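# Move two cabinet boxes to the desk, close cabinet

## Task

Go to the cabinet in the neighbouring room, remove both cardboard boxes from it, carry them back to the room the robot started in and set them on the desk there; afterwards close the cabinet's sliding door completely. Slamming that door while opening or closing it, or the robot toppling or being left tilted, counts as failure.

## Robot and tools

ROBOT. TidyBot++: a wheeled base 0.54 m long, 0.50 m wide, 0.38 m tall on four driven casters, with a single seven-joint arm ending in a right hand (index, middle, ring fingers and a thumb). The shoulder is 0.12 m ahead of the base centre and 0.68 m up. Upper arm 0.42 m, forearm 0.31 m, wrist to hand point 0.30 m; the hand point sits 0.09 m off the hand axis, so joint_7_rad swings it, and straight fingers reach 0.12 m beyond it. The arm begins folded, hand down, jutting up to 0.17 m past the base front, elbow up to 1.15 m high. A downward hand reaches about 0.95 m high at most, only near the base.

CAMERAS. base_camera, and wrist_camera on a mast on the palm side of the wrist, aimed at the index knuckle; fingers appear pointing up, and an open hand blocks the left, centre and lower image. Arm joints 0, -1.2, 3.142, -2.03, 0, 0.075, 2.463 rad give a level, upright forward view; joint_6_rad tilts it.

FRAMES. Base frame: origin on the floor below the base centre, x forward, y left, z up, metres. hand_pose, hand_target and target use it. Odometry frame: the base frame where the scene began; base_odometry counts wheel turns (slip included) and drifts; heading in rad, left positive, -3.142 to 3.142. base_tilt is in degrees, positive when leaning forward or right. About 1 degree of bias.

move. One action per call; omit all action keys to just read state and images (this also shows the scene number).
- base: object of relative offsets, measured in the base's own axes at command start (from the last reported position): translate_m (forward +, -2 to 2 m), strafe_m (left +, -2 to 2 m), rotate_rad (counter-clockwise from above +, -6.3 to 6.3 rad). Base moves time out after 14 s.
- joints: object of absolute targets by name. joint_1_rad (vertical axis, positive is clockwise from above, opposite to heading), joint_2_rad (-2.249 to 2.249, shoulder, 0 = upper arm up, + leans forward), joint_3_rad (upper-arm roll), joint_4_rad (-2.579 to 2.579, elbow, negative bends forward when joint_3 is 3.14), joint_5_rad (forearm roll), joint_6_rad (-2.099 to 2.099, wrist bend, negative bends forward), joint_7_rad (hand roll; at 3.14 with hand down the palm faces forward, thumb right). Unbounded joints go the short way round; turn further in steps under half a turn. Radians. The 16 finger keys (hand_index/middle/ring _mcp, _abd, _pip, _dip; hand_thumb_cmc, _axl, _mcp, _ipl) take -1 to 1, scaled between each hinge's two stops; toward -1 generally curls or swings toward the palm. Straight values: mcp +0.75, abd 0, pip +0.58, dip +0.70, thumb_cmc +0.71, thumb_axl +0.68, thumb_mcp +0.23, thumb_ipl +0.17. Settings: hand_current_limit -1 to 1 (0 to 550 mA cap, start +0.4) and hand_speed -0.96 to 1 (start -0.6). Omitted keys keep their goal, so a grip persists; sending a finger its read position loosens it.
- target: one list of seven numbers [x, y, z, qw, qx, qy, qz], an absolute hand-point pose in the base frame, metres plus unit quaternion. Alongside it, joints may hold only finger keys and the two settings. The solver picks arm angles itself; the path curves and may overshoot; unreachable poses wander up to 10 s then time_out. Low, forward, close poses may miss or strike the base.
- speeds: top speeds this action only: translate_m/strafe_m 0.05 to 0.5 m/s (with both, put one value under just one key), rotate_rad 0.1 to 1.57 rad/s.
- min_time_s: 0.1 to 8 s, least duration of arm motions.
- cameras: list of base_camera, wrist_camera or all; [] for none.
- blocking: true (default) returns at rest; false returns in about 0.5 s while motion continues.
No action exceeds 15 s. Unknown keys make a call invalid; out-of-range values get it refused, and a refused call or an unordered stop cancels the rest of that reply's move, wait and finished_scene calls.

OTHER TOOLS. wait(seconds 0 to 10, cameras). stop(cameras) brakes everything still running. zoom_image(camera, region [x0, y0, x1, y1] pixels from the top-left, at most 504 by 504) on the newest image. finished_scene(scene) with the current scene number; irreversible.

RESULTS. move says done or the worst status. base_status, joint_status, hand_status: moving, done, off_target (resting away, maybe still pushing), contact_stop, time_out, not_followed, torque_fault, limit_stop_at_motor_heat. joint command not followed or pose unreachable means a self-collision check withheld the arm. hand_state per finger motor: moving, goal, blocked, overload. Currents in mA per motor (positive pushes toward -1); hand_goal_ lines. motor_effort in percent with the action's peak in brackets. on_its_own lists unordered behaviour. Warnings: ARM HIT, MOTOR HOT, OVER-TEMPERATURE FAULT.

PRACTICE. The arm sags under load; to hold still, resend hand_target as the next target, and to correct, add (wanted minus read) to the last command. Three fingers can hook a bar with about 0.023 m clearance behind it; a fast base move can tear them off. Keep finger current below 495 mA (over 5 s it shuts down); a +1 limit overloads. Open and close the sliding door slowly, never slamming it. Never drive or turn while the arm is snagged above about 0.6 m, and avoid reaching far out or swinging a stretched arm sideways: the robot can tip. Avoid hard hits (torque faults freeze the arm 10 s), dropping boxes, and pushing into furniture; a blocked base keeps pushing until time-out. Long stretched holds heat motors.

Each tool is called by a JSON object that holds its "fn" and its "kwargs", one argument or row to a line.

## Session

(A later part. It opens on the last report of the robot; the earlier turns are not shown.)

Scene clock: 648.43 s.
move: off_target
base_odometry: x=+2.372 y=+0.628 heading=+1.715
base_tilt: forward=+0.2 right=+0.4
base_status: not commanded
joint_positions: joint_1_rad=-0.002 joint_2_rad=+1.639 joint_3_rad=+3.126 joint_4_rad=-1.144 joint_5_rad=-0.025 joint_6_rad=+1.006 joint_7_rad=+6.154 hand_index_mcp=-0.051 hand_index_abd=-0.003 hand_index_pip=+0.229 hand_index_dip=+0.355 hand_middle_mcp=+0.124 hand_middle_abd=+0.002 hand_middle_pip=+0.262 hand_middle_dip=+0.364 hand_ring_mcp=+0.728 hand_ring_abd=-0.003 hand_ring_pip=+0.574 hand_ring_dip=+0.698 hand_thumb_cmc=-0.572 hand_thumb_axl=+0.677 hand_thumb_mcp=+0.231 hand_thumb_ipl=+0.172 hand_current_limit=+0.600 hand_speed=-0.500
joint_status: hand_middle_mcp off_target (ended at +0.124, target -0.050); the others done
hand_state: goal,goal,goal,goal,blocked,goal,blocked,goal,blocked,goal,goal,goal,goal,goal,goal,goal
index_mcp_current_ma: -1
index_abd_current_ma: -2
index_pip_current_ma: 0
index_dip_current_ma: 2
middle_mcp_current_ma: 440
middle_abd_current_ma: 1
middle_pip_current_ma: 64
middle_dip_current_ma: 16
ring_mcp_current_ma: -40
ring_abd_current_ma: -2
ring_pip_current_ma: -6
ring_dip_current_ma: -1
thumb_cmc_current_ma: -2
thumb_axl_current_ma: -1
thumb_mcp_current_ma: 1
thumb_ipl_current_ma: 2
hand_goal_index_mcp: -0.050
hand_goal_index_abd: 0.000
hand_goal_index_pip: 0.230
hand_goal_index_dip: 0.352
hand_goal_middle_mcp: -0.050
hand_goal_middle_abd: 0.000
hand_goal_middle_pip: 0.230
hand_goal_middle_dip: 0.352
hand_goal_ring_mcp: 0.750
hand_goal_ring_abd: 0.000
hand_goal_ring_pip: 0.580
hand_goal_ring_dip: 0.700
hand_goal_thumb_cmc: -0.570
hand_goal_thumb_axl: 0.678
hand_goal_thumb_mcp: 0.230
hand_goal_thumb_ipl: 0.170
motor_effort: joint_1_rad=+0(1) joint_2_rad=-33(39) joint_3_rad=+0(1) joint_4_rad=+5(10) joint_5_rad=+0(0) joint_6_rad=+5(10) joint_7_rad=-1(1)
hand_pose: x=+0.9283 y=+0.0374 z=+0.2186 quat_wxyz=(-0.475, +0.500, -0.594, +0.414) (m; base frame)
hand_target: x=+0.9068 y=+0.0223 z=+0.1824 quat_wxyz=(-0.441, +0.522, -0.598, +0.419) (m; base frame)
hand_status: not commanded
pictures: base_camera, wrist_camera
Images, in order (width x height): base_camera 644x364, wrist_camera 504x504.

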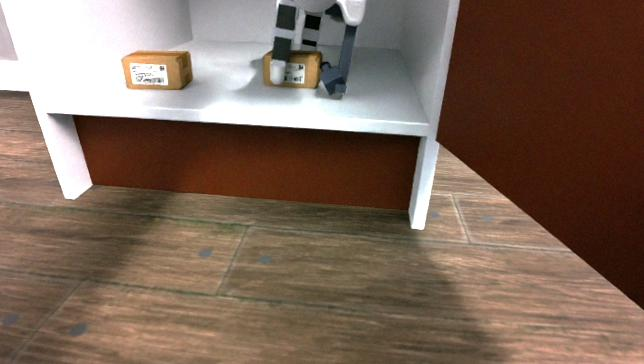

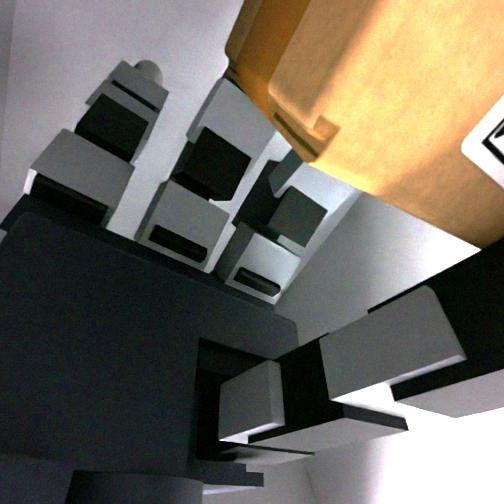

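{"fn": "move", "kwargs": {
  "joints": {"hand_index_mcp": 0.75, "hand_middle_mcp": 0.75}
}}

{"fn": "move", "kwargs": {
  "base": {"translate_m": -0.08},
  "joints": {"joint_1_rad": 0.04},
  "speeds": {"translate_m": 0.15},
  "cameras": ["base_camera", "wrist_camera"]
}}

{"fn": "zoom_image", "kwargs": {
  "camera": "base_camera",
  "region": [200, 0, 440, 150]
}}

Scene clock: 675.37 s.
move: off_target
base_odometry: x=+2.372 y=+0.628 heading=+1.715
base_tilt: forward=+0.2 right=+0.4
base_status: not commanded
joint_positions: joint_1_rad=-0.002 joint_2_rad=+1.648 joint_3_rad=+3.126 joint_4_rad=-1.145 joint_5_rad=-0.025 joint_6_rad=+1.005 joint_7_rad=+6.154 hand_index_mcp=+0.731 hand_index_abd=-0.003 hand_index_pip=+0.229 hand_index_dip=+0.355 hand_middle_mcp=+0.730 hand_middle_abd=+0.002 hand_middle_pip=+0.231 hand_middle_dip=+0.355 hand_ring_mcp=+0.729 hand_ring_abd=-0.003 hand_ring_pip=+0.574 hand_ring_dip=+0.698 hand_thumb_cmc=-0.572 hand_thumb_axl=+0.677 hand_thumb_mcp=+0.231 hand_thumb_ipl=+0.172 hand_current_limit=+0.600 hand_speed=-0.500
joint_status: hand_middle_mcp off_target (ended at +0.730, target +0.750); the others done
hand_state: goal,goal,goal,goal,blocked,goal,goal,goal,blocked,goal,goal,goal,goal,goal,goal,goal
index_mcp_current_ma: -33
index_abd_current_ma: -2
index_pip_current_ma: 0
index_dip_current_ma: 2
middle_mcp_current_ma: -36
middle_abd_current_ma: 1
middle_pip_current_ma: 0
middle_dip_current_ma: 2
ring_mcp_current_ma: -40
ring_abd_current_ma: -2
ring_pip_current_ma: -6
ring_dip_current_ma: -1
thumb_cmc_current_ma: -2
thumb_axl_current_ma: -1
thumb_mcp_current_ma: 1
thumb_ipl_current_ma: 2
hand_goal_index_mcp: 0.750
hand_goal_index_abd: 0.000
hand_goal_index_pip: 0.230
hand_goal_index_dip: 0.352
hand_goal_middle_mcp: 0.750
hand_goal_middle_abd: 0.000
hand_goal_middle_pip: 0.230
hand_goal_middle_dip: 0.352
hand_goal_ring_mcp: 0.750
hand_goal_ring_abd: 0.000
hand_goal_ring_pip: 0.580
hand_goal_ring_dip: 0.700
hand_goal_thumb_cmc: -0.570
hand_goal_thumb_axl: 0.678
hand_goal_thumb_mcp: 0.230
hand_goal_thumb_ipl: 0.170
motor_effort: joint_1_rad=+0(1) joint_2_rad=-37(41) joint_3_rad=+0(1) joint_4_rad=+8(10) joint_5_rad=+0(1) joint_6_rad=+8(10) joint_7_rad=-1(1)
hand_pose: x=+0.9237 y=+0.0374 z=+0.2107 quat_wxyz=(-0.472, +0.502, -0.596, +0.412) (m; base frame)
hand_target: x=+0.9068 y=+0.0223 z=+0.1824 quat_wxyz=(-0.441, +0.522, -0.598, +0.419) (m; base frame)
hand_status: not commanded
pictures: none

Scene clock: 676.53 s.
move: done
base_odometry: x=+2.384 y=+0.548 heading=+1.714
base_tilt: forward=+0.2 right=+0.4
base_status: done
joint_positions: joint_1_rad=+0.033 joint_2_rad=+1.648 joint_3_rad=+3.127 joint_4_rad=-1.144 joint_5_rad=-0.025 joint_6_rad=+1.005 joint_7_rad=+6.154 hand_index_mcp=+0.731 hand_index_abd=-0.003 hand_index_pip=+0.229 hand_index_dip=+0.355 hand_middle_mcp=+0.730 hand_middle_abd=+0.002 hand_middle_pip=+0.230 hand_middle_dip=+0.355 hand_ring_mcp=+0.729 hand_ring_abd=-0.003 hand_ring_pip=+0.574 hand_ring_dip=+0.698 hand_thumb_cmc=-0.572 hand_thumb_axl=+0.677 hand_thumb_mcp=+0.231 hand_thumb_ipl=+0.172 hand_current_limit=+0.600 hand_speed=-0.500
joint_status: all done
hand_state: goal,goal,goal,goal,goal,goal,goal,goal,blocked,goal,goal,goal,goal,goal,goal,goal
index_mcp_current_ma: -33
index_abd_current_ma: -2
index_pip_current_ma: 0
index_dip_current_ma: 2
middle_mcp_current_ma: -36
middle_abd_current_ma: 1
middle_pip_current_ma: 0
middle_dip_current_ma: 2
ring_mcp_current_ma: -40
ring_abd_current_ma: -2
ring_pip_current_ma: -6
ring_dip_current_ma: -1
thumb_cmc_current_ma: -2
thumb_axl_current_ma: -1
thumb_mcp_current_ma: 1
thumb_ipl_current_ma: 2
hand_goal_index_mcp: 0.750
hand_goal_index_abd: 0.000
hand_goal_index_pip: 0.230
hand_goal_index_dip: 0.352
hand_goal_middle_mcp: 0.750
hand_goal_middle_abd: 0.000
hand_goal_middle_pip: 0.230
hand_goal_middle_dip: 0.352
hand_goal_ring_mcp: 0.750
hand_goal_ring_abd: 0.000
hand_goal_ring_pip: 0.580
hand_goal_ring_dip: 0.700
hand_goal_thumb_cmc: -0.570
hand_goal_thumb_axl: 0.678
hand_goal_thumb_mcp: 0.230
hand_goal_thumb_ipl: 0.170
motor_effort: joint_1_rad=+0(3) joint_2_rad=-39(40) joint_3_rad=-1(2) joint_4_rad=+9(10) joint_5_rad=+0(1) joint_6_rad=+10(10) joint_7_rad=-1(1)
hand_pose: x=+0.9247 y=+0.0095 z=+0.2109 quat_wxyz=(-0.465, +0.492, -0.605, +0.420) (m; base frame)
hand_target: x=+0.9070 y=-0.0092 z=+0.1824 quat_wxyz=(-0.432, +0.510, -0.608, +0.428) (m; base frame)
hand_status: not commanded
pictures: base_camera, wrist_camera
Images, in order (width x height): base_camera 644x364, wrist_camera 504x504.

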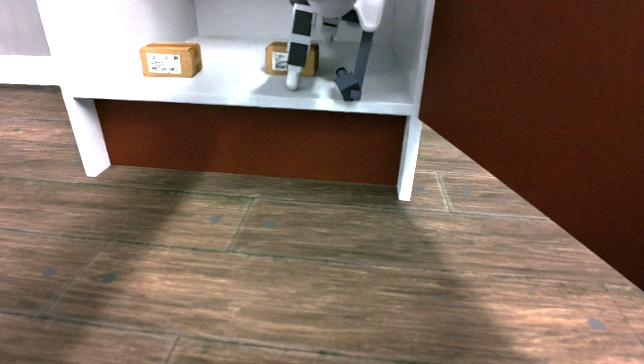

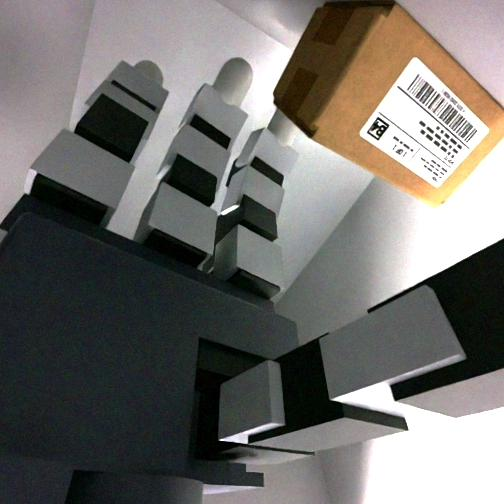

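Scaled by 2.100.

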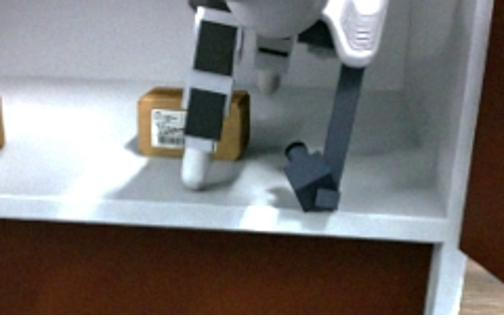

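{"fn": "move", "kwargs": {
  "base": {"translate_m": 0.05, "strafe_m": 0.018},
  "speeds": {"translate_m": 0.12},
  "cameras": ["base_camera"]
}}

{"fn": "zoom_image", "kwargs": {
  "camera": "base_camera",
  "region": [200, 0, 440, 150]
}}

Scene clock: 684.50 s.
move: done
base_odometry: x=+2.359 y=+0.595 heading=+1.714
base_tilt: forward=+0.2 right=+0.4
base_status: done
joint_positions: joint_1_rad=+0.036 joint_2_rad=+1.648 joint_3_rad=+3.127 joint_4_rad=-1.144 joint_5_rad=-0.025 joint_6_rad=+1.005 joint_7_rad=+6.154 hand_index_mcp=+0.731 hand_index_abd=-0.003 hand_index_pip=+0.229 hand_index_dip=+0.355 hand_middle_mcp=+0.730 hand_middle_abd=+0.002 hand_middle_pip=+0.230 hand_middle_dip=+0.355 hand_ring_mcp=+0.729 hand_ring_abd=-0.003 hand_ring_pip=+0.574 hand_ring_dip=+0.698 hand_thumb_cmc=-0.572 hand_thumb_axl=+0.677 hand_thumb_mcp=+0.231 hand_thumb_ipl=+0.172 hand_current_limit=+0.600 hand_speed=-0.500
joint_status: not commanded
hand_state: goal,goal,goal,goal,goal,goal,goal,goal,blocked,goal,goal,goal,goal,goal,goal,goal
index_mcp_current_ma: -33
index_abd_current_ma: -2
index_pip_current_ma: 0
index_dip_current_ma: 2
middle_mcp_current_ma: -36
middle_abd_current_ma: 1
middle_pip_current_ma: 0
middle_dip_current_ma: 2
ring_mcp_current_ma: -40
ring_abd_current_ma: -2
ring_pip_current_ma: -6
ring_dip_current_ma: -1
thumb_cmc_current_ma: -2
thumb_axl_current_ma: -1
thumb_mcp_current_ma: 0
thumb_ipl_current_ma: 2
hand_goal_index_mcp: 0.750
hand_goal_index_abd: 0.000
hand_goal_index_pip: 0.230
hand_goal_index_dip: 0.352
hand_goal_middle_mcp: 0.750
hand_goal_middle_abd: 0.000
hand_goal_middle_pip: 0.230
hand_goal_middle_dip: 0.352
hand_goal_ring_mcp: 0.750
hand_goal_ring_abd: 0.000
hand_goal_ring_pip: 0.580
hand_goal_ring_dip: 0.700
hand_goal_thumb_cmc: -0.570
hand_goal_thumb_axl: 0.678
hand_goal_thumb_mcp: 0.230
hand_goal_thumb_ipl: 0.170
motor_effort: joint_1_rad=+0(3) joint_2_rad=-38(40) joint_3_rad=+0(3) joint_4_rad=+8(10) joint_5_rad=+0(1) joint_6_rad=+9(10) joint_7_rad=-1(1)
hand_pose: x=+0.9247 y=+0.0069 z=+0.2109 quat_wxyz=(-0.464, +0.491, -0.605, +0.421) (m; base frame)
hand_target: x=+0.9070 y=-0.0092 z=+0.1824 quat_wxyz=(-0.432, +0.510, -0.608, +0.428) (m; base frame)
hand_status: not commanded
pictures: base_camera
Images, in order (width x height): base_camera 644x364.

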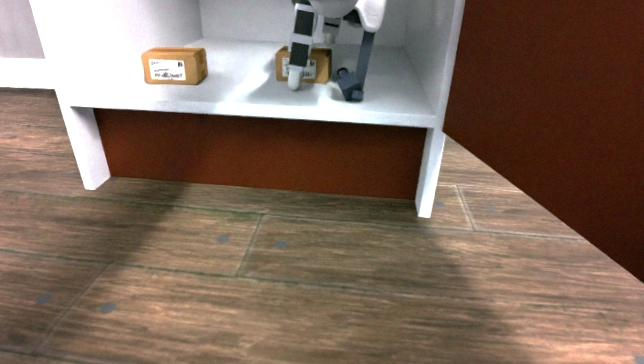

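Scaled by 2.100.

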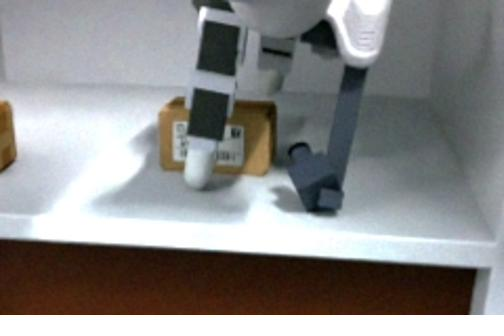

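{"fn": "move", "kwargs": {
  "base": {"translate_m": 0.045, "strafe_m": 0.003},
  "speeds": {"translate_m": 0.1},
  "cameras": ["base_camera", "wrist_camera"]
}}

{"fn": "zoom_image", "kwargs": {
  "camera": "base_camera",
  "region": [200, 0, 440, 150]
}}

Scene clock: 688.77 s.
move: done
base_odometry: x=+2.349 y=+0.639 heading=+1.715
base_tilt: forward=+0.2 right=+0.5
base_status: done
joint_positions: joint_1_rad=+0.036 joint_2_rad=+1.648 joint_3_rad=+3.127 joint_4_rad=-1.144 joint_5_rad=-0.025 joint_6_rad=+1.005 joint_7_rad=+6.154 hand_index_mcp=+0.732 hand_index_abd=-0.003 hand_index_pip=+0.229 hand_index_dip=+0.355 hand_middle_mcp=+0.730 hand_middle_abd=+0.002 hand_middle_pip=+0.230 hand_middle_dip=+0.355 hand_ring_mcp=+0.729 hand_ring_abd=-0.003 hand_ring_pip=+0.574 hand_ring_dip=+0.698 hand_thumb_cmc=-0.572 hand_thumb_axl=+0.677 hand_thumb_mcp=+0.232 hand_thumb_ipl=+0.172 hand_current_limit=+0.600 hand_speed=-0.500
joint_status: not commanded
hand_state: goal,goal,goal,goal,goal,goal,goal,goal,blocked,goal,goal,goal,goal,goal,goal,goal
index_mcp_current_ma: -33
index_abd_current_ma: -2
index_pip_current_ma: 0
index_dip_current_ma: 2
middle_mcp_current_ma: -36
middle_abd_current_ma: 1
middle_pip_current_ma: 0
middle_dip_current_ma: 2
ring_mcp_current_ma: -40
ring_abd_current_ma: -2
ring_pip_current_ma: -6
ring_dip_current_ma: -1
thumb_cmc_current_ma: -2
thumb_axl_current_ma: -1
thumb_mcp_current_ma: 2
thumb_ipl_current_ma: 2
hand_goal_index_mcp: 0.750
hand_goal_index_abd: 0.000
hand_goal_index_pip: 0.230
hand_goal_index_dip: 0.352
hand_goal_middle_mcp: 0.750
hand_goal_middle_abd: 0.000
hand_goal_middle_pip: 0.230
hand_goal_middle_dip: 0.352
hand_goal_ring_mcp: 0.750
hand_goal_ring_abd: 0.000
hand_goal_ring_pip: 0.580
hand_goal_ring_dip: 0.700
hand_goal_thumb_cmc: -0.570
hand_goal_thumb_axl: 0.678
hand_goal_thumb_mcp: 0.230
hand_goal_thumb_ipl: 0.170
motor_effort: joint_1_rad=+0(1) joint_2_rad=-38(40) joint_3_rad=+0(1) joint_4_rad=+9(10) joint_5_rad=+0(0) joint_6_rad=+9(10) joint_7_rad=-1(1)
hand_pose: x=+0.9247 y=+0.0069 z=+0.2109 quat_wxyz=(-0.464, +0.491, -0.605, +0.421) (m; base frame)
hand_target: x=+0.9070 y=-0.0092 z=+0.1824 quat_wxyz=(-0.432, +0.510, -0.608, +0.428) (m; base frame)
hand_status: not commanded
pictures: base_camera, wrist_camera
Images, in order (width x height): base_camera 644x364, wrist_camera 504x504.

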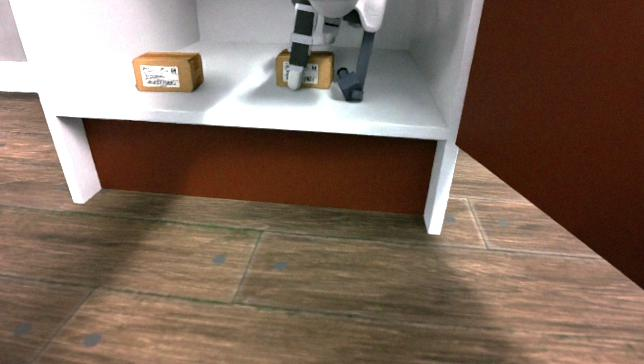

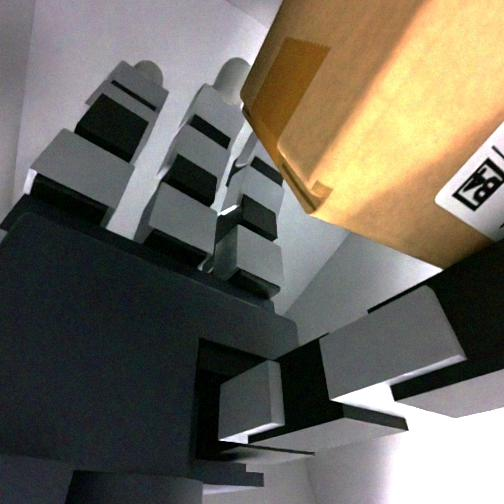

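Scaled by 2.100.

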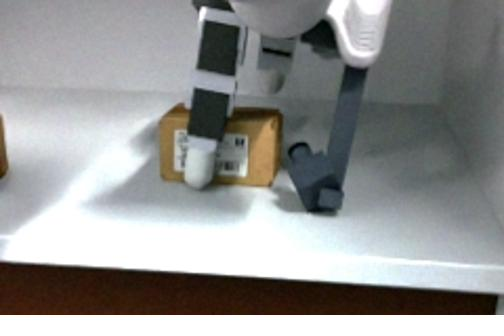

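{"fn": "move", "kwargs": {
  "base": {"translate_m": 0.02},
  "speeds": {"translate_m": 0.08},
  "cameras": ["base_camera", "wrist_camera"]
}}

{"fn": "zoom_image", "kwargs": {
  "camera": "base_camera",
  "region": [200, 0, 440, 150]
}}

Scene clock: 694.03 s.
move: done
base_odometry: x=+2.346 y=+0.659 heading=+1.715
base_tilt: forward=+0.2 right=+0.5
base_status: done
joint_positions: joint_1_rad=+0.036 joint_2_rad=+1.648 joint_3_rad=+3.127 joint_4_rad=-1.144 joint_5_rad=-0.025 joint_6_rad=+1.005 joint_7_rad=+6.154 hand_index_mcp=+0.732 hand_index_abd=-0.003 hand_index_pip=+0.229 hand_index_dip=+0.355 hand_middle_mcp=+0.730 hand_middle_abd=+0.002 hand_middle_pip=+0.230 hand_middle_dip=+0.355 hand_ring_mcp=+0.729 hand_ring_abd=-0.003 hand_ring_pip=+0.574 hand_ring_dip=+0.698 hand_thumb_cmc=-0.572 hand_thumb_axl=+0.677 hand_thumb_mcp=+0.231 hand_thumb_ipl=+0.172 hand_current_limit=+0.600 hand_speed=-0.500
joint_status: not commanded
hand_state: goal,goal,goal,goal,goal,goal,goal,goal,blocked,goal,goal,goal,goal,goal,goal,goal
index_mcp_current_ma: -32
index_abd_current_ma: -2
index_pip_current_ma: 0
index_dip_current_ma: 2
middle_mcp_current_ma: -35
middle_abd_current_ma: 1
middle_pip_current_ma: 0
middle_dip_current_ma: 2
ring_mcp_current_ma: -40
ring_abd_current_ma: -2
ring_pip_current_ma: -6
ring_dip_current_ma: -1
thumb_cmc_current_ma: -2
thumb_axl_current_ma: -1
thumb_mcp_current_ma: 1
thumb_ipl_current_ma: 2
hand_goal_index_mcp: 0.750
hand_goal_index_abd: 0.000
hand_goal_index_pip: 0.230
hand_goal_index_dip: 0.352
hand_goal_middle_mcp: 0.750
hand_goal_middle_abd: 0.000
hand_goal_middle_pip: 0.230
hand_goal_middle_dip: 0.352
hand_goal_ring_mcp: 0.750
hand_goal_ring_abd: 0.000
hand_goal_ring_pip: 0.580
hand_goal_ring_dip: 0.700
hand_goal_thumb_cmc: -0.570
hand_goal_thumb_axl: 0.678
hand_goal_thumb_mcp: 0.230
hand_goal_thumb_ipl: 0.170
motor_effort: joint_1_rad=+0(1) joint_2_rad=-38(40) joint_3_rad=-1(1) joint_4_rad=+9(11) joint_5_rad=+0(0) joint_6_rad=+9(10) joint_7_rad=-1(1)
hand_pose: x=+0.9247 y=+0.0069 z=+0.2110 quat_wxyz=(-0.464, +0.491, -0.605, +0.421) (m; base frame)
hand_target: x=+0.9070 y=-0.0092 z=+0.1824 quat_wxyz=(-0.432, +0.510, -0.608, +0.428) (m; base frame)
hand_status: not commanded
pictures: base_camera, wrist_camera
Images, in order (width x height): base_camera 644x364, wrist_camera 504x504.

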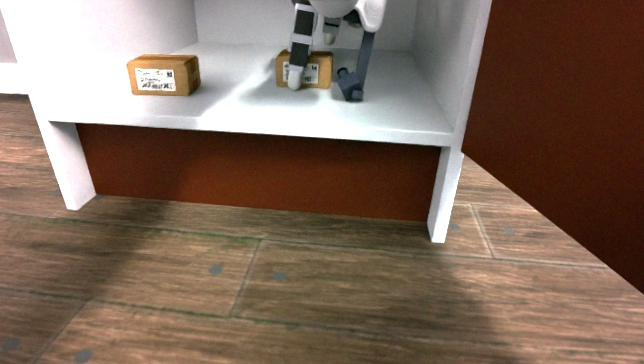

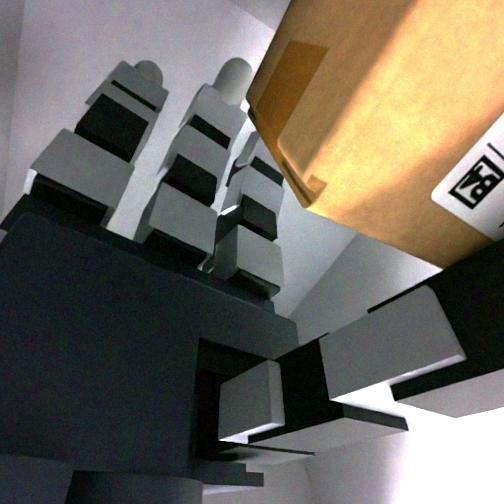

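Scaled by 2.100.

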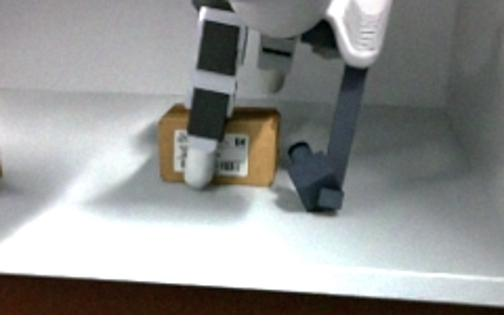

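{"fn": "move", "kwargs": {
  "joints": {"joint_2_rad": 1.64},
  "min_time_s": 1
}}

{"fn": "move", "kwargs": {
  "joints": {"hand_index_mcp": -0.05, "hand_middle_mcp": -0.05},
  "cameras": ["base_camera", "wrist_camera"]
}}

{"fn": "zoom_image", "kwargs": {
  "camera": "base_camera",
  "region": [200, 0, 440, 150]
}}

Scene clock: 712.33 s.
move: done
base_odometry: x=+2.346 y=+0.659 heading=+1.715
base_tilt: forward=+0.2 right=+0.5
base_status: not commanded
joint_positions: joint_1_rad=+0.036 joint_2_rad=+1.647 joint_3_rad=+3.127 joint_4_rad=-1.144 joint_5_rad=-0.025 joint_6_rad=+1.005 joint_7_rad=+6.154 hand_index_mcp=+0.732 hand_index_abd=-0.003 hand_index_pip=+0.229 hand_index_dip=+0.355 hand_middle_mcp=+0.730 hand_middle_abd=+0.002 hand_middle_pip=+0.230 hand_middle_dip=+0.355 hand_ring_mcp=+0.729 hand_ring_abd=-0.003 hand_ring_pip=+0.574 hand_ring_dip=+0.698 hand_thumb_cmc=-0.572 hand_thumb_axl=+0.677 hand_thumb_mcp=+0.231 hand_thumb_ipl=+0.172 hand_current_limit=+0.600 hand_speed=-0.500
joint_status: all done
hand_state: goal,goal,goal,goal,goal,goal,goal,goal,blocked,goal,goal,goal,goal,goal,goal,goal
index_mcp_current_ma: -32
index_abd_current_ma: -2
index_pip_current_ma: 0
index_dip_current_ma: 2
middle_mcp_current_ma: -35
middle_abd_current_ma: 1
middle_pip_current_ma: 0
middle_dip_current_ma: 2
ring_mcp_current_ma: -40
ring_abd_current_ma: -2
ring_pip_current_ma: -6
ring_dip_current_ma: -1
thumb_cmc_current_ma: -2
thumb_axl_current_ma: -1
thumb_mcp_current_ma: 1
thumb_ipl_current_ma: 2
hand_goal_index_mcp: 0.750
hand_goal_index_abd: 0.000
hand_goal_index_pip: 0.230
hand_goal_index_dip: 0.352
hand_goal_middle_mcp: 0.750
hand_goal_middle_abd: 0.000
hand_goal_middle_pip: 0.230
hand_goal_middle_dip: 0.352
hand_goal_ring_mcp: 0.750
hand_goal_ring_abd: 0.000
hand_goal_ring_pip: 0.580
hand_goal_ring_dip: 0.700
hand_goal_thumb_cmc: -0.570
hand_goal_thumb_axl: 0.678
hand_goal_thumb_mcp: 0.230
hand_goal_thumb_ipl: 0.170
motor_effort: joint_1_rad=+1(1) joint_2_rad=-38(39) joint_3_rad=+0(1) joint_4_rad=+9(10) joint_5_rad=+0(0) joint_6_rad=+10(10) joint_7_rad=-1(1)
hand_pose: x=+0.9248 y=+0.0069 z=+0.2112 quat_wxyz=(-0.464, +0.491, -0.605, +0.421) (m; base frame)
hand_target: x=+0.9231 y=-0.0098 z=+0.2087 quat_wxyz=(-0.442, +0.503, -0.601, +0.437) (m; base frame)
hand_status: not commanded
pictures: none

Scene clock: 713.33 s.
move: done
base_odometry: x=+2.346 y=+0.659 heading=+1.715
base_tilt: forward=+0.2 right=+0.4
base_status: not commanded
joint_positions: joint_1_rad=+0.036 joint_2_rad=+1.634 joint_3_rad=+3.127 joint_4_rad=-1.144 joint_5_rad=-0.025 joint_6_rad=+1.005 joint_7_rad=+6.154 hand_index_mcp=-0.051 hand_index_abd=-0.003 hand_index_pip=+0.229 hand_index_dip=+0.355 hand_middle_mcp=-0.051 hand_middle_abd=+0.002 hand_middle_pip=+0.233 hand_middle_dip=+0.355 hand_ring_mcp=+0.729 hand_ring_abd=-0.003 hand_ring_pip=+0.574 hand_ring_dip=+0.698 hand_thumb_cmc=-0.572 hand_thumb_axl=+0.677 hand_thumb_mcp=+0.231 hand_thumb_ipl=+0.172 hand_current_limit=+0.600 hand_speed=-0.500
joint_status: all done
hand_state: goal,goal,goal,goal,goal,goal,goal,goal,blocked,goal,goal,goal,goal,goal,goal,goal
index_mcp_current_ma: -1
index_abd_current_ma: -2
index_pip_current_ma: 0
index_dip_current_ma: 2
middle_mcp_current_ma: 0
middle_abd_current_ma: 1
middle_pip_current_ma: 2
middle_dip_current_ma: 3
ring_mcp_current_ma: -40
ring_abd_current_ma: -2
ring_pip_current_ma: -6
ring_dip_current_ma: -1
thumb_cmc_current_ma: -2
thumb_axl_current_ma: -1
thumb_mcp_current_ma: 1
thumb_ipl_current_ma: 2
hand_goal_index_mcp: -0.050
hand_goal_index_abd: 0.000
hand_goal_index_pip: 0.230
hand_goal_index_dip: 0.352
hand_goal_middle_mcp: -0.050
hand_goal_middle_abd: 0.000
hand_goal_middle_pip: 0.230
hand_goal_middle_dip: 0.352
hand_goal_ring_mcp: 0.750
hand_goal_ring_abd: 0.000
hand_goal_ring_pip: 0.580
hand_goal_ring_dip: 0.700
hand_goal_thumb_cmc: -0.570
hand_goal_thumb_axl: 0.678
hand_goal_thumb_mcp: 0.230
hand_goal_thumb_ipl: 0.170
motor_effort: joint_1_rad=+0(1) joint_2_rad=-40(40) joint_3_rad=+0(1) joint_4_rad=+9(10) joint_5_rad=+0(0) joint_6_rad=+9(10) joint_7_rad=-1(1)
hand_pose: x=+0.9311 y=+0.0066 z=+0.2221 quat_wxyz=(-0.468, +0.488, -0.602, +0.424) (m; base frame)
hand_target: x=+0.9231 y=-0.0098 z=+0.2087 quat_wxyz=(-0.442, +0.503, -0.601, +0.437) (m; base frame)
hand_status: not commanded
pictures: base_camera, wrist_camera
Images, in order (width x height): base_camera 644x364, wrist_camera 504x504.

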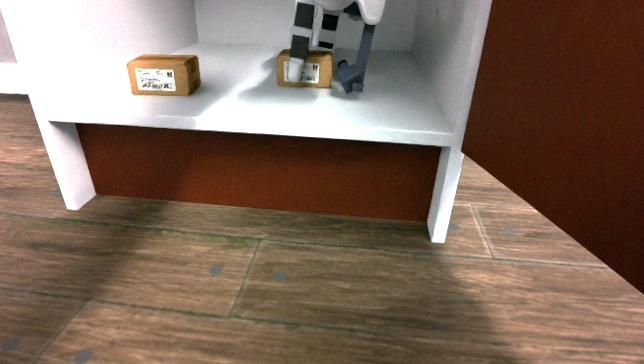

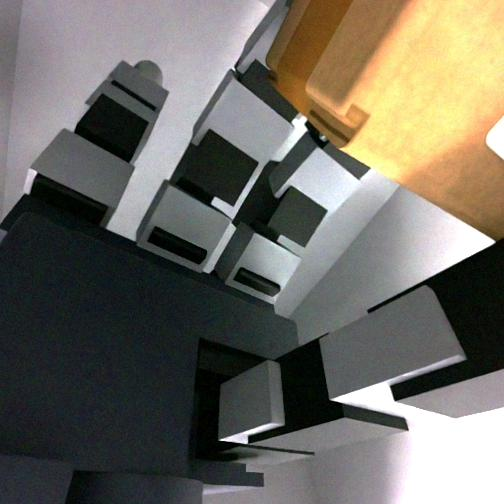

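Scaled by 2.100.

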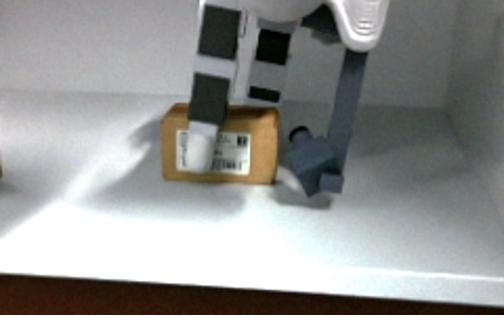

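{"fn": "move", "kwargs": {
  "joints": {"hand_index_mcp": -0.25, "hand_middle_mcp": -0.26}
}}

{"fn": "move", "kwargs": {
  "joints": {"hand_index_mcp": -0.26, "hand_middle_mcp": -0.28, "hand_thumb_mcp": 0.12},
  "cameras": ["base_camera", "wrist_camera"]
}}

{"fn": "zoom_image", "kwargs": {
  "camera": "base_camera",
  "region": [200, 0, 440, 150]
}}

Scene clock: 716.60 s.
move: off_target
base_odometry: x=+2.346 y=+0.659 heading=+1.715
base_tilt: forward=+0.2 right=+0.4
base_status: not commanded
joint_positions: joint_1_rad=+0.036 joint_2_rad=+1.633 joint_3_rad=+3.127 joint_4_rad=-1.144 joint_5_rad=-0.025 joint_6_rad=+1.005 joint_7_rad=+6.154 hand_index_mcp=-0.171 hand_index_abd=-0.003 hand_index_pip=+0.259 hand_index_dip=+0.364 hand_middle_mcp=-0.170 hand_middle_abd=+0.001 hand_middle_pip=+0.260 hand_middle_dip=+0.366 hand_ring_mcp=+0.729 hand_ring_abd=-0.003 hand_ring_pip=+0.574 hand_ring_dip=+0.698 hand_thumb_cmc=-0.571 hand_thumb_axl=+0.676 hand_thumb_mcp=+0.257 hand_thumb_ipl=+0.178 hand_current_limit=+0.600 hand_speed=-0.500
joint_status: hand_index_mcp off_target (ended at -0.171, target -0.250); hand_middle_mcp off_target (ended at -0.170, target -0.260)
hand_state: blocked,goal,blocked,goal,blocked,goal,blocked,goal,blocked,goal,goal,goal,goal,goal,blocked,goal
index_mcp_current_ma: 243
index_abd_current_ma: -2
index_pip_current_ma: 55
index_dip_current_ma: 17
middle_mcp_current_ma: 292
middle_abd_current_ma: 1
middle_pip_current_ma: 59
middle_dip_current_ma: 20
ring_mcp_current_ma: -40
ring_abd_current_ma: -2
ring_pip_current_ma: -6
ring_dip_current_ma: -1
thumb_cmc_current_ma: -1
thumb_axl_current_ma: -2
thumb_mcp_current_ma: 73
thumb_ipl_current_ma: 13
hand_goal_index_mcp: -0.250
hand_goal_index_abd: 0.000
hand_goal_index_pip: 0.230
hand_goal_index_dip: 0.352
hand_goal_middle_mcp: -0.260
hand_goal_middle_abd: 0.000
hand_goal_middle_pip: 0.230
hand_goal_middle_dip: 0.352
hand_goal_ring_mcp: 0.750
hand_goal_ring_abd: 0.000
hand_goal_ring_pip: 0.580
hand_goal_ring_dip: 0.700
hand_goal_thumb_cmc: -0.570
hand_goal_thumb_axl: 0.678
hand_goal_thumb_mcp: 0.230
hand_goal_thumb_ipl: 0.170
motor_effort: joint_1_rad=-1(1) joint_2_rad=-38(39) joint_3_rad=+0(1) joint_4_rad=+8(10) joint_5_rad=+0(0) joint_6_rad=+8(10) joint_7_rad=+0(1)
hand_pose: x=+0.9313 y=+0.0066 z=+0.2225 quat_wxyz=(-0.468, +0.488, -0.602, +0.424) (m; base frame)
hand_target: x=+0.9231 y=-0.0098 z=+0.2087 quat_wxyz=(-0.442, +0.503, -0.601, +0.437) (m; base frame)
hand_status: not commanded
pictures: none

Scene clock: 717.17 s.
move: off_target
base_odometry: x=+2.346 y=+0.659 heading=+1.715
base_tilt: forward=+0.2 right=+0.4
base_status: not commanded
joint_positions: joint_1_rad=+0.036 joint_2_rad=+1.633 joint_3_rad=+3.127 joint_4_rad=-1.144 joint_5_rad=-0.025 joint_6_rad=+1.005 joint_7_rad=+6.154 hand_index_mcp=-0.174 hand_index_abd=-0.003 hand_index_pip=+0.262 hand_index_dip=+0.366 hand_middle_mcp=-0.174 hand_middle_abd=+0.001 hand_middle_pip=+0.265 hand_middle_dip=+0.368 hand_ring_mcp=+0.729 hand_ring_abd=-0.003 hand_ring_pip=+0.574 hand_ring_dip=+0.698 hand_thumb_cmc=-0.571 hand_thumb_axl=+0.674 hand_thumb_mcp=+0.251 hand_thumb_ipl=+0.183 hand_current_limit=+0.600 hand_speed=-0.500
joint_status: hand_index_mcp off_target (ended at -0.174, target -0.260); hand_middle_mcp off_target (ended at -0.174, target -0.280); hand_thumb_mcp off_target (ended at +0.251, target +0.120)
hand_state: blocked,goal,blocked,goal,blocked,goal,blocked,goal,blocked,goal,goal,goal,goal,goal,blocked,goal
index_mcp_current_ma: 275
index_abd_current_ma: -2
index_pip_current_ma: 64
index_dip_current_ma: 20
middle_mcp_current_ma: 365
middle_abd_current_ma: 1
middle_pip_current_ma: 72
middle_dip_current_ma: 24
ring_mcp_current_ma: -40
ring_abd_current_ma: -2
ring_pip_current_ma: -6
ring_dip_current_ma: -1
thumb_cmc_current_ma: -1
thumb_axl_current_ma: -5
thumb_mcp_current_ma: 440
thumb_ipl_current_ma: 29
hand_goal_index_mcp: -0.260
hand_goal_index_abd: 0.000
hand_goal_index_pip: 0.230
hand_goal_index_dip: 0.352
hand_goal_middle_mcp: -0.280
hand_goal_middle_abd: 0.000
hand_goal_middle_pip: 0.230
hand_goal_middle_dip: 0.352
hand_goal_ring_mcp: 0.750
hand_goal_ring_abd: 0.000
hand_goal_ring_pip: 0.580
hand_goal_ring_dip: 0.700
hand_goal_thumb_cmc: -0.570
hand_goal_thumb_axl: 0.678
hand_goal_thumb_mcp: 0.120
hand_goal_thumb_ipl: 0.170
motor_effort: joint_1_rad=+0(1) joint_2_rad=-37(38) joint_3_rad=+0(1) joint_4_rad=+9(10) joint_5_rad=+0(0) joint_6_rad=+8(9) joint_7_rad=+0(1)
hand_pose: x=+0.9313 y=+0.0066 z=+0.2225 quat_wxyz=(-0.468, +0.488, -0.602, +0.424) (m; base frame)
hand_target: x=+0.9231 y=-0.0098 z=+0.2087 quat_wxyz=(-0.442, +0.503, -0.601, +0.437) (m; base frame)
hand_status: not commanded
pictures: base_camera, wrist_camera
Images, in order (width x height): base_camera 644x364, wrist_camera 504x504.

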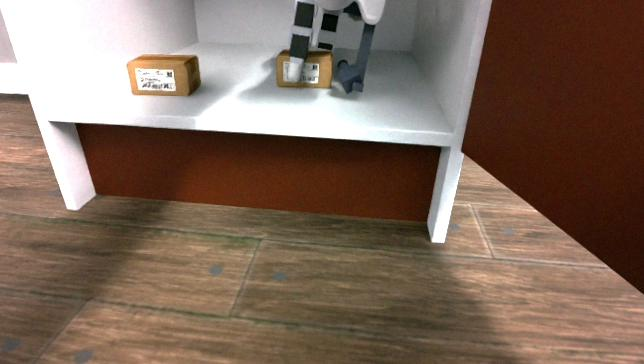

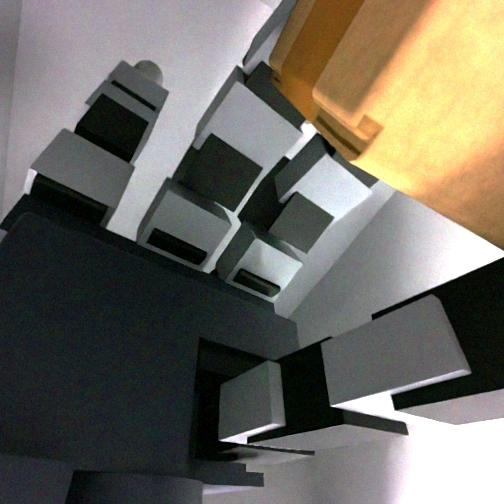

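Scaled by 2.100.

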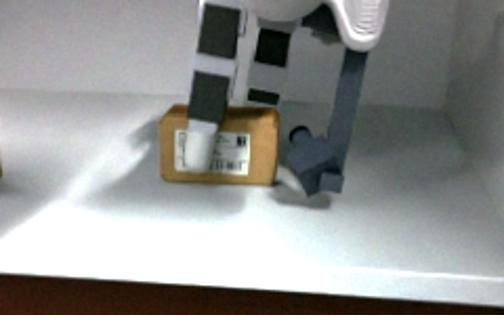

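{"fn": "move", "kwargs": {
  "joints": {"hand_index_mcp": -0.29, "hand_middle_mcp": -0.29}
}}

{"fn": "move", "kwargs": {
  "joints": {"joint_2_rad": 1.55, "joint_4_rad": -1.245, "joint_6_rad": 0.98},
  "min_time_s": 2,
  "cameras": ["base_camera"]
}}

{"fn": "move", "kwargs": {
  "joints": {"joint_2_rad": 1.43, "joint_4_rad": -1.37, "joint_6_rad": 0.97},
  "min_time_s": 2,
  "cameras": ["base_camera", "wrist_camera"]
}}

Scene clock: 724.23 s.
move: off_target
base_odometry: x=+2.346 y=+0.659 heading=+1.715
base_tilt: forward=+0.2 right=+0.5
base_status: not commanded
joint_positions: joint_1_rad=+0.036 joint_2_rad=+1.633 joint_3_rad=+3.127 joint_4_rad=-1.144 joint_5_rad=-0.025 joint_6_rad=+1.005 joint_7_rad=+6.154 hand_index_mcp=-0.180 hand_index_abd=-0.003 hand_index_pip=+0.269 hand_index_dip=+0.368 hand_middle_mcp=-0.178 hand_middle_abd=+0.001 hand_middle_pip=+0.268 hand_middle_dip=+0.370 hand_ring_mcp=+0.729 hand_ring_abd=-0.003 hand_ring_pip=+0.574 hand_ring_dip=+0.698 hand_thumb_cmc=-0.571 hand_thumb_axl=+0.674 hand_thumb_mcp=+0.251 hand_thumb_ipl=+0.184 hand_current_limit=+0.600 hand_speed=-0.500
joint_status: hand_index_mcp off_target (ended at -0.180, target -0.290); hand_middle_mcp off_target (ended at -0.178, target -0.290)
hand_state: blocked,goal,blocked,goal,blocked,goal,blocked,goal,blocked,goal,goal,goal,goal,goal,blocked,goal
index_mcp_current_ma: 385
index_abd_current_ma: -2
index_pip_current_ma: 83
index_dip_current_ma: 24
middle_mcp_current_ma: 397
middle_abd_current_ma: 0
middle_pip_current_ma: 82
middle_dip_current_ma: 29
ring_mcp_current_ma: -40
ring_abd_current_ma: -2
ring_pip_current_ma: -6
ring_dip_current_ma: -1
thumb_cmc_current_ma: 0
thumb_axl_current_ma: -5
thumb_mcp_current_ma: 440
thumb_ipl_current_ma: 30
hand_goal_index_mcp: -0.290
hand_goal_index_abd: 0.000
hand_goal_index_pip: 0.230
hand_goal_index_dip: 0.352
hand_goal_middle_mcp: -0.290
hand_goal_middle_abd: 0.000
hand_goal_middle_pip: 0.230
hand_goal_middle_dip: 0.352
hand_goal_ring_mcp: 0.750
hand_goal_ring_abd: 0.000
hand_goal_ring_pip: 0.580
hand_goal_ring_dip: 0.700
hand_goal_thumb_cmc: -0.570
hand_goal_thumb_axl: 0.678
hand_goal_thumb_mcp: 0.120
hand_goal_thumb_ipl: 0.170
motor_effort: joint_1_rad=+0(1) joint_2_rad=-37(37) joint_3_rad=-1(1) joint_4_rad=+8(9) joint_5_rad=+0(0) joint_6_rad=+8(8) joint_7_rad=-1(1)
hand_pose: x=+0.9314 y=+0.0066 z=+0.2226 quat_wxyz=(-0.469, +0.488, -0.602, +0.424) (m; base frame)
hand_target: x=+0.9231 y=-0.0098 z=+0.2087 quat_wxyz=(-0.442, +0.503, -0.601, +0.437) (m; base frame)
hand_status: not commanded
pictures: none

Scene clock: 726.53 s.
move: done
base_odometry: x=+2.346 y=+0.659 heading=+1.715
base_tilt: forward=+0.2 right=+0.4
base_status: not commanded
joint_positions: joint_1_rad=+0.036 joint_2_rad=+1.571 joint_3_rad=+3.127 joint_4_rad=-1.224 joint_5_rad=-0.025 joint_6_rad=+1.005 joint_7_rad=+6.154 hand_index_mcp=-0.181 hand_index_abd=-0.005 hand_index_pip=+0.283 hand_index_dip=+0.379 hand_middle_mcp=-0.179 hand_middle_abd=-0.001 hand_middle_pip=+0.281 hand_middle_dip=+0.379 hand_ring_mcp=+0.729 hand_ring_abd=-0.003 hand_ring_pip=+0.574 hand_ring_dip=+0.698 hand_thumb_cmc=-0.568 hand_thumb_axl=+0.674 hand_thumb_mcp=+0.229 hand_thumb_ipl=+0.184 hand_current_limit=+0.600 hand_speed=-0.500
joint_status: all done
hand_state: blocked,goal,blocked,blocked,blocked,goal,blocked,blocked,blocked,goal,goal,goal,goal,goal,blocked,goal
index_mcp_current_ma: 380
index_abd_current_ma: -4
index_pip_current_ma: 130
index_dip_current_ma: 51
middle_mcp_current_ma: 392
middle_abd_current_ma: -1
middle_pip_current_ma: 121
middle_dip_current_ma: 51
ring_mcp_current_ma: -40
ring_abd_current_ma: -2
ring_pip_current_ma: -6
ring_dip_current_ma: -1
thumb_cmc_current_ma: 1
thumb_axl_current_ma: -5
thumb_mcp_current_ma: 440
thumb_ipl_current_ma: 30
hand_goal_index_mcp: -0.290
hand_goal_index_abd: 0.000
hand_goal_index_pip: 0.230
hand_goal_index_dip: 0.352
hand_goal_middle_mcp: -0.290
hand_goal_middle_abd: 0.000
hand_goal_middle_pip: 0.230
hand_goal_middle_dip: 0.352
hand_goal_ring_mcp: 0.750
hand_goal_ring_abd: 0.000
hand_goal_ring_pip: 0.580
hand_goal_ring_dip: 0.700
hand_goal_thumb_cmc: -0.570
hand_goal_thumb_axl: 0.678
hand_goal_thumb_mcp: 0.120
hand_goal_thumb_ipl: 0.170
on_its_own: hand_thumb_mcp moved -0.022 toward your old target +0.120
motor_effort: joint_1_rad=+0(1) joint_2_rad=-40(42) joint_3_rad=-1(1) joint_4_rad=+10(11) joint_5_rad=+0(0) joint_6_rad=+10(11) joint_7_rad=-1(1)
hand_pose: x=+0.9245 y=+0.0073 z=+0.2419 quat_wxyz=(-0.464, +0.492, -0.606, +0.420) (m; base frame)
hand_target: x=+0.9202 y=-0.0093 z=+0.2419 quat_wxyz=(-0.438, +0.506, -0.604, +0.432) (m; base frame)
hand_status: not commanded
pictures: base_camera
Images, in order (width x height): base_camera 644x364.

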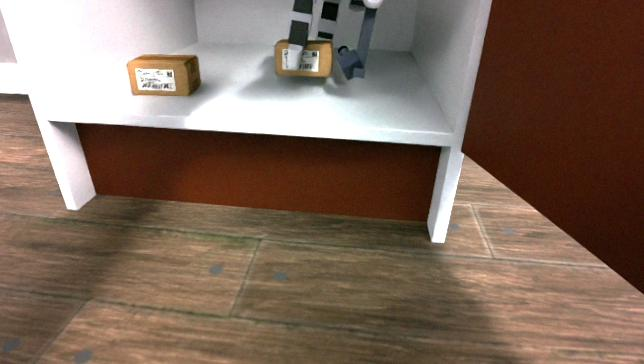

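Scene clock: 728.83 s.
move: done
base_odometry: x=+2.346 y=+0.659 heading=+1.715
base_tilt: forward=+0.2 right=+0.5
base_status: not commanded
joint_positions: joint_1_rad=+0.036 joint_2_rad=+1.451 joint_3_rad=+3.127 joint_4_rad=-1.350 joint_5_rad=-0.025 joint_6_rad=+1.005 joint_7_rad=+6.154 hand_index_mcp=-0.181 hand_index_abd=-0.005 hand_index_pip=+0.284 hand_index_dip=+0.379 hand_middle_mcp=-0.179 hand_middle_abd=-0.001 hand_middle_pip=+0.281 hand_middle_dip=+0.379 hand_ring_mcp=+0.729 hand_ring_abd=-0.003 hand_ring_pip=+0.574 hand_ring_dip=+0.698 hand_thumb_cmc=-0.568 hand_thumb_axl=+0.674 hand_thumb_mcp=+0.229 hand_thumb_ipl=+0.184 hand_current_limit=+0.600 hand_speed=-0.500
joint_status: all done
hand_state: blocked,goal,blocked,blocked,blocked,goal,blocked,blocked,blocked,goal,goal,goal,goal,goal,blocked,goal
index_mcp_current_ma: 380
index_abd_current_ma: -4
index_pip_current_ma: 131
index_dip_current_ma: 51
middle_mcp_current_ma: 392
middle_abd_current_ma: -1
middle_pip_current_ma: 122
middle_dip_current_ma: 51
ring_mcp_current_ma: -40
ring_abd_current_ma: -2
ring_pip_current_ma: -6
ring_dip_current_ma: -1
thumb_cmc_current_ma: 1
thumb_axl_current_ma: -5
thumb_mcp_current_ma: 440
thumb_ipl_current_ma: 30
hand_goal_index_mcp: -0.290
hand_goal_index_abd: 0.000
hand_goal_index_pip: 0.230
hand_goal_index_dip: 0.352
hand_goal_middle_mcp: -0.290
hand_goal_middle_abd: 0.000
hand_goal_middle_pip: 0.230
hand_goal_middle_dip: 0.352
hand_goal_ring_mcp: 0.750
hand_goal_ring_abd: 0.000
hand_goal_ring_pip: 0.580
hand_goal_ring_dip: 0.700
hand_goal_thumb_cmc: -0.570
hand_goal_thumb_axl: 0.678
hand_goal_thumb_mcp: 0.120
hand_goal_thumb_ipl: 0.170
motor_effort: joint_1_rad=+0(1) joint_2_rad=-40(42) joint_3_rad=-2(2) joint_4_rad=+9(11) joint_5_rad=+0(0) joint_6_rad=+9(11) joint_7_rad=-1(1)
hand_pose: x=+0.9191 y=+0.0082 z=+0.2904 quat_wxyz=(-0.462, +0.493, -0.607, +0.418) (m; base frame)
hand_target: x=+0.9123 y=-0.0086 z=+0.2876 quat_wxyz=(-0.434, +0.510, -0.607, +0.428) (m; base frame)
hand_status: not commanded
pictures: base_camera, wrist_camera
Images, in order (width x height): base_camera 644x364, wrist_camera 504x504.

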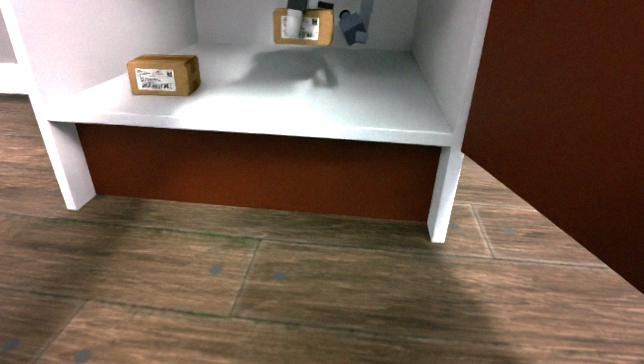

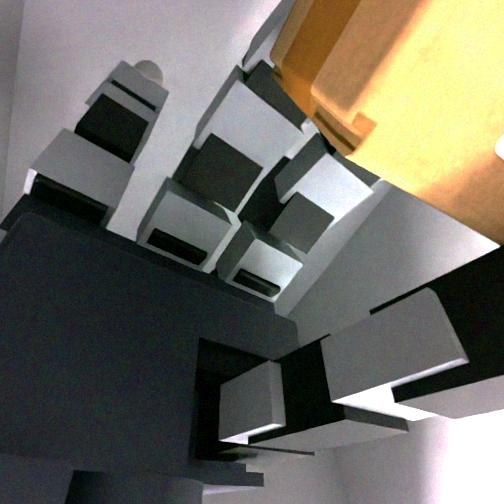

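{"fn": "move", "kwargs": {
  "base": {"translate_m": -0.5},
  "speeds": {"translate_m": 0.18},
  "cameras": ["base_camera"]
}}

{"fn": "move", "kwargs": {
  "base": {"translate_m": -0.75},
  "speeds": {"translate_m": 0.25},
  "joints": {"joint_1_rad": 0, "joint_2_rad": -0.8, "joint_3_rad": 3.135, "joint_4_rad": -2.4, "joint_5_rad": -0.05, "joint_6_rad": -0.23, "joint_7_rad": -0.07},
  "min_time_s": 5,
  "cameras": ["base_camera", "wrist_camera"]
}}

Scene clock: 750.17 s.
move: done
base_odometry: x=+2.418 y=+0.164 heading=+1.715
base_tilt: forward=+0.2 right=+0.4
base_status: done
joint_positions: joint_1_rad=+0.036 joint_2_rad=+1.448 joint_3_rad=+3.127 joint_4_rad=-1.355 joint_5_rad=-0.025 joint_6_rad=+1.005 joint_7_rad=+6.154 hand_index_mcp=-0.181 hand_index_abd=-0.006 hand_index_pip=+0.285 hand_index_dip=+0.380 hand_middle_mcp=-0.179 hand_middle_abd=-0.002 hand_middle_pip=+0.282 hand_middle_dip=+0.379 hand_ring_mcp=+0.729 hand_ring_abd=-0.003 hand_ring_pip=+0.574 hand_ring_dip=+0.698 hand_thumb_cmc=-0.567 hand_thumb_axl=+0.674 hand_thumb_mcp=+0.227 hand_thumb_ipl=+0.184 hand_current_limit=+0.600 hand_speed=-0.500
joint_status: not commanded
hand_state: blocked,goal,blocked,blocked,blocked,goal,blocked,blocked,blocked,goal,goal,goal,goal,goal,blocked,goal
index_mcp_current_ma: 380
index_abd_current_ma: -5
index_pip_current_ma: 136
index_dip_current_ma: 53
middle_mcp_current_ma: 392
middle_abd_current_ma: -1
middle_pip_current_ma: 124
middle_dip_current_ma: 52
ring_mcp_current_ma: -40
ring_abd_current_ma: -2
ring_pip_current_ma: -6
ring_dip_current_ma: -1
thumb_cmc_current_ma: 2
thumb_axl_current_ma: -5
thumb_mcp_current_ma: 440
thumb_ipl_current_ma: 30
hand_goal_index_mcp: -0.290
hand_goal_index_abd: 0.000
hand_goal_index_pip: 0.230
hand_goal_index_dip: 0.352
hand_goal_middle_mcp: -0.290
hand_goal_middle_abd: 0.000
hand_goal_middle_pip: 0.230
hand_goal_middle_dip: 0.352
hand_goal_ring_mcp: 0.750
hand_goal_ring_abd: 0.000
hand_goal_ring_pip: 0.580
hand_goal_ring_dip: 0.700
hand_goal_thumb_cmc: -0.570
hand_goal_thumb_axl: 0.678
hand_goal_thumb_mcp: 0.120
hand_goal_thumb_ipl: 0.170
motor_effort: joint_1_rad=+0(2) joint_2_rad=-40(42) joint_3_rad=+0(2) joint_4_rad=+10(11) joint_5_rad=+0(1) joint_6_rad=+10(11) joint_7_rad=-1(1)
hand_pose: x=+0.9177 y=+0.0080 z=+0.2906 quat_wxyz=(-0.462, +0.494, -0.607, +0.417) (m; base frame)
hand_target: x=+0.9123 y=-0.0086 z=+0.2876 quat_wxyz=(-0.434, +0.510, -0.607, +0.428) (m; base frame)
hand_status: not commanded
pictures: base_camera
Images, in order (width x height): base_camera 644x364.

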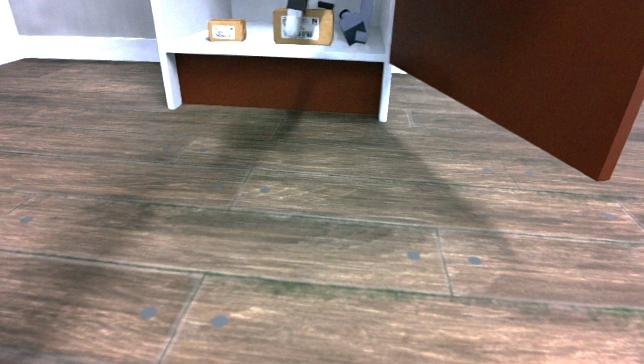

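Scene clock: 755.47 s.
move: done
base_odometry: x=+2.525 y=-0.578 heading=+1.715
base_tilt: forward=+0.1 right=+0.5
base_status: done
joint_positions: joint_1_rad=+0.017 joint_2_rad=-0.789 joint_3_rad=+3.127 joint_4_rad=-2.374 joint_5_rad=-0.025 joint_6_rad=-0.180 joint_7_rad=+6.154 hand_index_mcp=-0.181 hand_index_abd=-0.006 hand_index_pip=+0.286 hand_index_dip=+0.380 hand_middle_mcp=-0.179 hand_middle_abd=-0.002 hand_middle_pip=+0.282 hand_middle_dip=+0.380 hand_ring_mcp=+0.729 hand_ring_abd=-0.003 hand_ring_pip=+0.574 hand_ring_dip=+0.698 hand_thumb_cmc=-0.567 hand_thumb_axl=+0.674 hand_thumb_mcp=+0.226 hand_thumb_ipl=+0.184 hand_current_limit=+0.600 hand_speed=-0.500
joint_status: all done
hand_state: blocked,goal,blocked,blocked,blocked,goal,blocked,blocked,blocked,goal,goal,goal,goal,goal,blocked,goal
index_mcp_current_ma: 380
index_abd_current_ma: -5
index_pip_current_ma: 138
index_dip_current_ma: 54
middle_mcp_current_ma: 392
middle_abd_current_ma: -1
middle_pip_current_ma: 126
middle_dip_current_ma: 53
ring_mcp_current_ma: -40
ring_abd_current_ma: -2
ring_pip_current_ma: -6
ring_dip_current_ma: -1
thumb_cmc_current_ma: 2
thumb_axl_current_ma: -5
thumb_mcp_current_ma: 440
thumb_ipl_current_ma: 31
hand_goal_index_mcp: -0.290
hand_goal_index_abd: 0.000
hand_goal_index_pip: 0.230
hand_goal_index_dip: 0.352
hand_goal_middle_mcp: -0.290
hand_goal_middle_abd: 0.000
hand_goal_middle_pip: 0.230
hand_goal_middle_dip: 0.352
hand_goal_ring_mcp: 0.750
hand_goal_ring_abd: 0.000
hand_goal_ring_pip: 0.580
hand_goal_ring_dip: 0.700
hand_goal_thumb_cmc: -0.570
hand_goal_thumb_axl: 0.678
hand_goal_thumb_mcp: 0.120
hand_goal_thumb_ipl: 0.170
motor_effort: joint_1_rad=+0(1) joint_2_rad=+4(43) joint_3_rad=+1(2) joint_4_rad=+19(20) joint_5_rad=+0(1) joint_6_rad=+10(11) joint_7_rad=-1(2)
hand_pose: x=+0.4149 y=+0.0378 z=+0.8358 quat_wxyz=(-0.479, +0.504, -0.585, +0.417) (m; base frame)
hand_target: x=+0.4013 y=+0.0393 z=+0.8095 quat_wxyz=(-0.459, +0.531, -0.588, +0.402) (m; base frame)
hand_status: not commanded
pictures: base_camera, wrist_camera
Images, in order (width x height): base_camera 644x364, wrist_camera 504x504.

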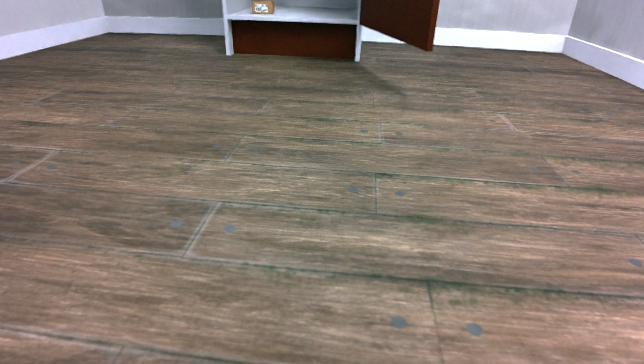

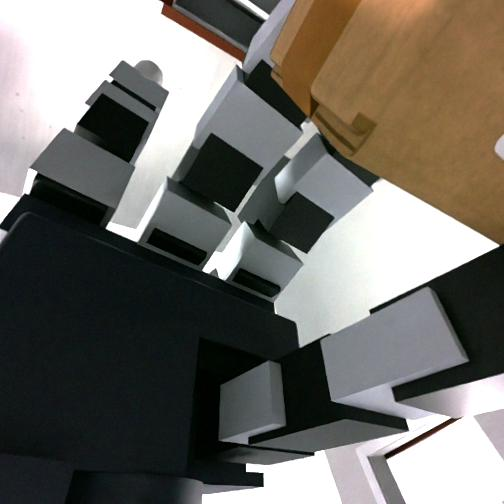

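{"fn": "move", "kwargs": {
  "base": {"rotate_rad": 1.514},
  "speeds": {"rotate_rad": 0.7},
  "cameras": ["base_camera"]
}}

Scene clock: 760.47 s.
move: done
base_odometry: x=+2.525 y=-0.578 heading=-3.055
base_tilt: forward=+0.1 right=+0.4
base_status: done
joint_positions: joint_1_rad=+0.013 joint_2_rad=-0.789 joint_3_rad=+3.127 joint_4_rad=-2.374 joint_5_rad=-0.025 joint_6_rad=-0.183 joint_7_rad=+6.154 hand_index_mcp=-0.181 hand_index_abd=-0.006 hand_index_pip=+0.286 hand_index_dip=+0.380 hand_middle_mcp=-0.179 hand_middle_abd=-0.002 hand_middle_pip=+0.282 hand_middle_dip=+0.380 hand_ring_mcp=+0.729 hand_ring_abd=-0.003 hand_ring_pip=+0.574 hand_ring_dip=+0.698 hand_thumb_cmc=-0.567 hand_thumb_axl=+0.674 hand_thumb_mcp=+0.226 hand_thumb_ipl=+0.184 hand_current_limit=+0.600 hand_speed=-0.500
joint_status: not commanded
hand_state: blocked,goal,blocked,blocked,blocked,goal,blocked,blocked,blocked,goal,goal,goal,goal,goal,blocked,goal
index_mcp_current_ma: 380
index_abd_current_ma: -5
index_pip_current_ma: 138
index_dip_current_ma: 54
middle_mcp_current_ma: 392
middle_abd_current_ma: -1
middle_pip_current_ma: 126
middle_dip_current_ma: 53
ring_mcp_current_ma: -40
ring_abd_current_ma: -2
ring_pip_current_ma: -6
ring_dip_current_ma: -1
thumb_cmc_current_ma: 2
thumb_axl_current_ma: -5
thumb_mcp_current_ma: 440
thumb_ipl_current_ma: 31
hand_goal_index_mcp: -0.290
hand_goal_index_abd: 0.000
hand_goal_index_pip: 0.230
hand_goal_index_dip: 0.352
hand_goal_middle_mcp: -0.290
hand_goal_middle_abd: 0.000
hand_goal_middle_pip: 0.230
hand_goal_middle_dip: 0.352
hand_goal_ring_mcp: 0.750
hand_goal_ring_abd: 0.000
hand_goal_ring_pip: 0.580
hand_goal_ring_dip: 0.700
hand_goal_thumb_cmc: -0.570
hand_goal_thumb_axl: 0.678
hand_goal_thumb_mcp: 0.120
hand_goal_thumb_ipl: 0.170
motor_effort: joint_1_rad=+0(1) joint_2_rad=+4(4) joint_3_rad=+1(2) joint_4_rad=+18(20) joint_5_rad=+0(1) joint_6_rad=+11(11) joint_7_rad=-1(1)
hand_pose: x=+0.4143 y=+0.0391 z=+0.8350 quat_wxyz=(-0.479, +0.506, -0.585, +0.415) (m; base frame)
hand_target: x=+0.4013 y=+0.0393 z=+0.8095 quat_wxyz=(-0.459, +0.531, -0.588, +0.402) (m; base frame)
hand_status: not commanded
pictures: base_camera
Images, in order (width x height): base_camera 644x364.

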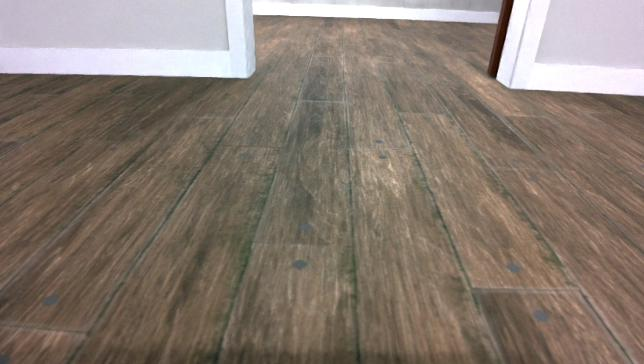

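{"fn": "zoom_image", "kwargs": {
  "camera": "base_camera",
  "region": [160, 0, 644, 364]
}}

Scaled by 1.041.

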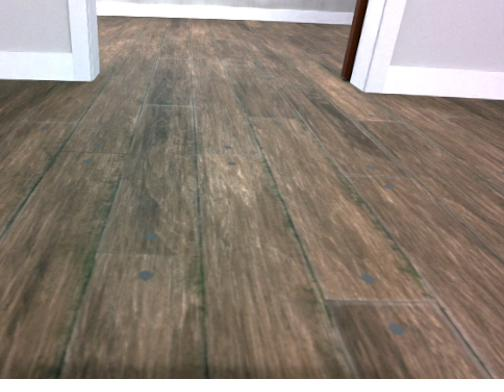

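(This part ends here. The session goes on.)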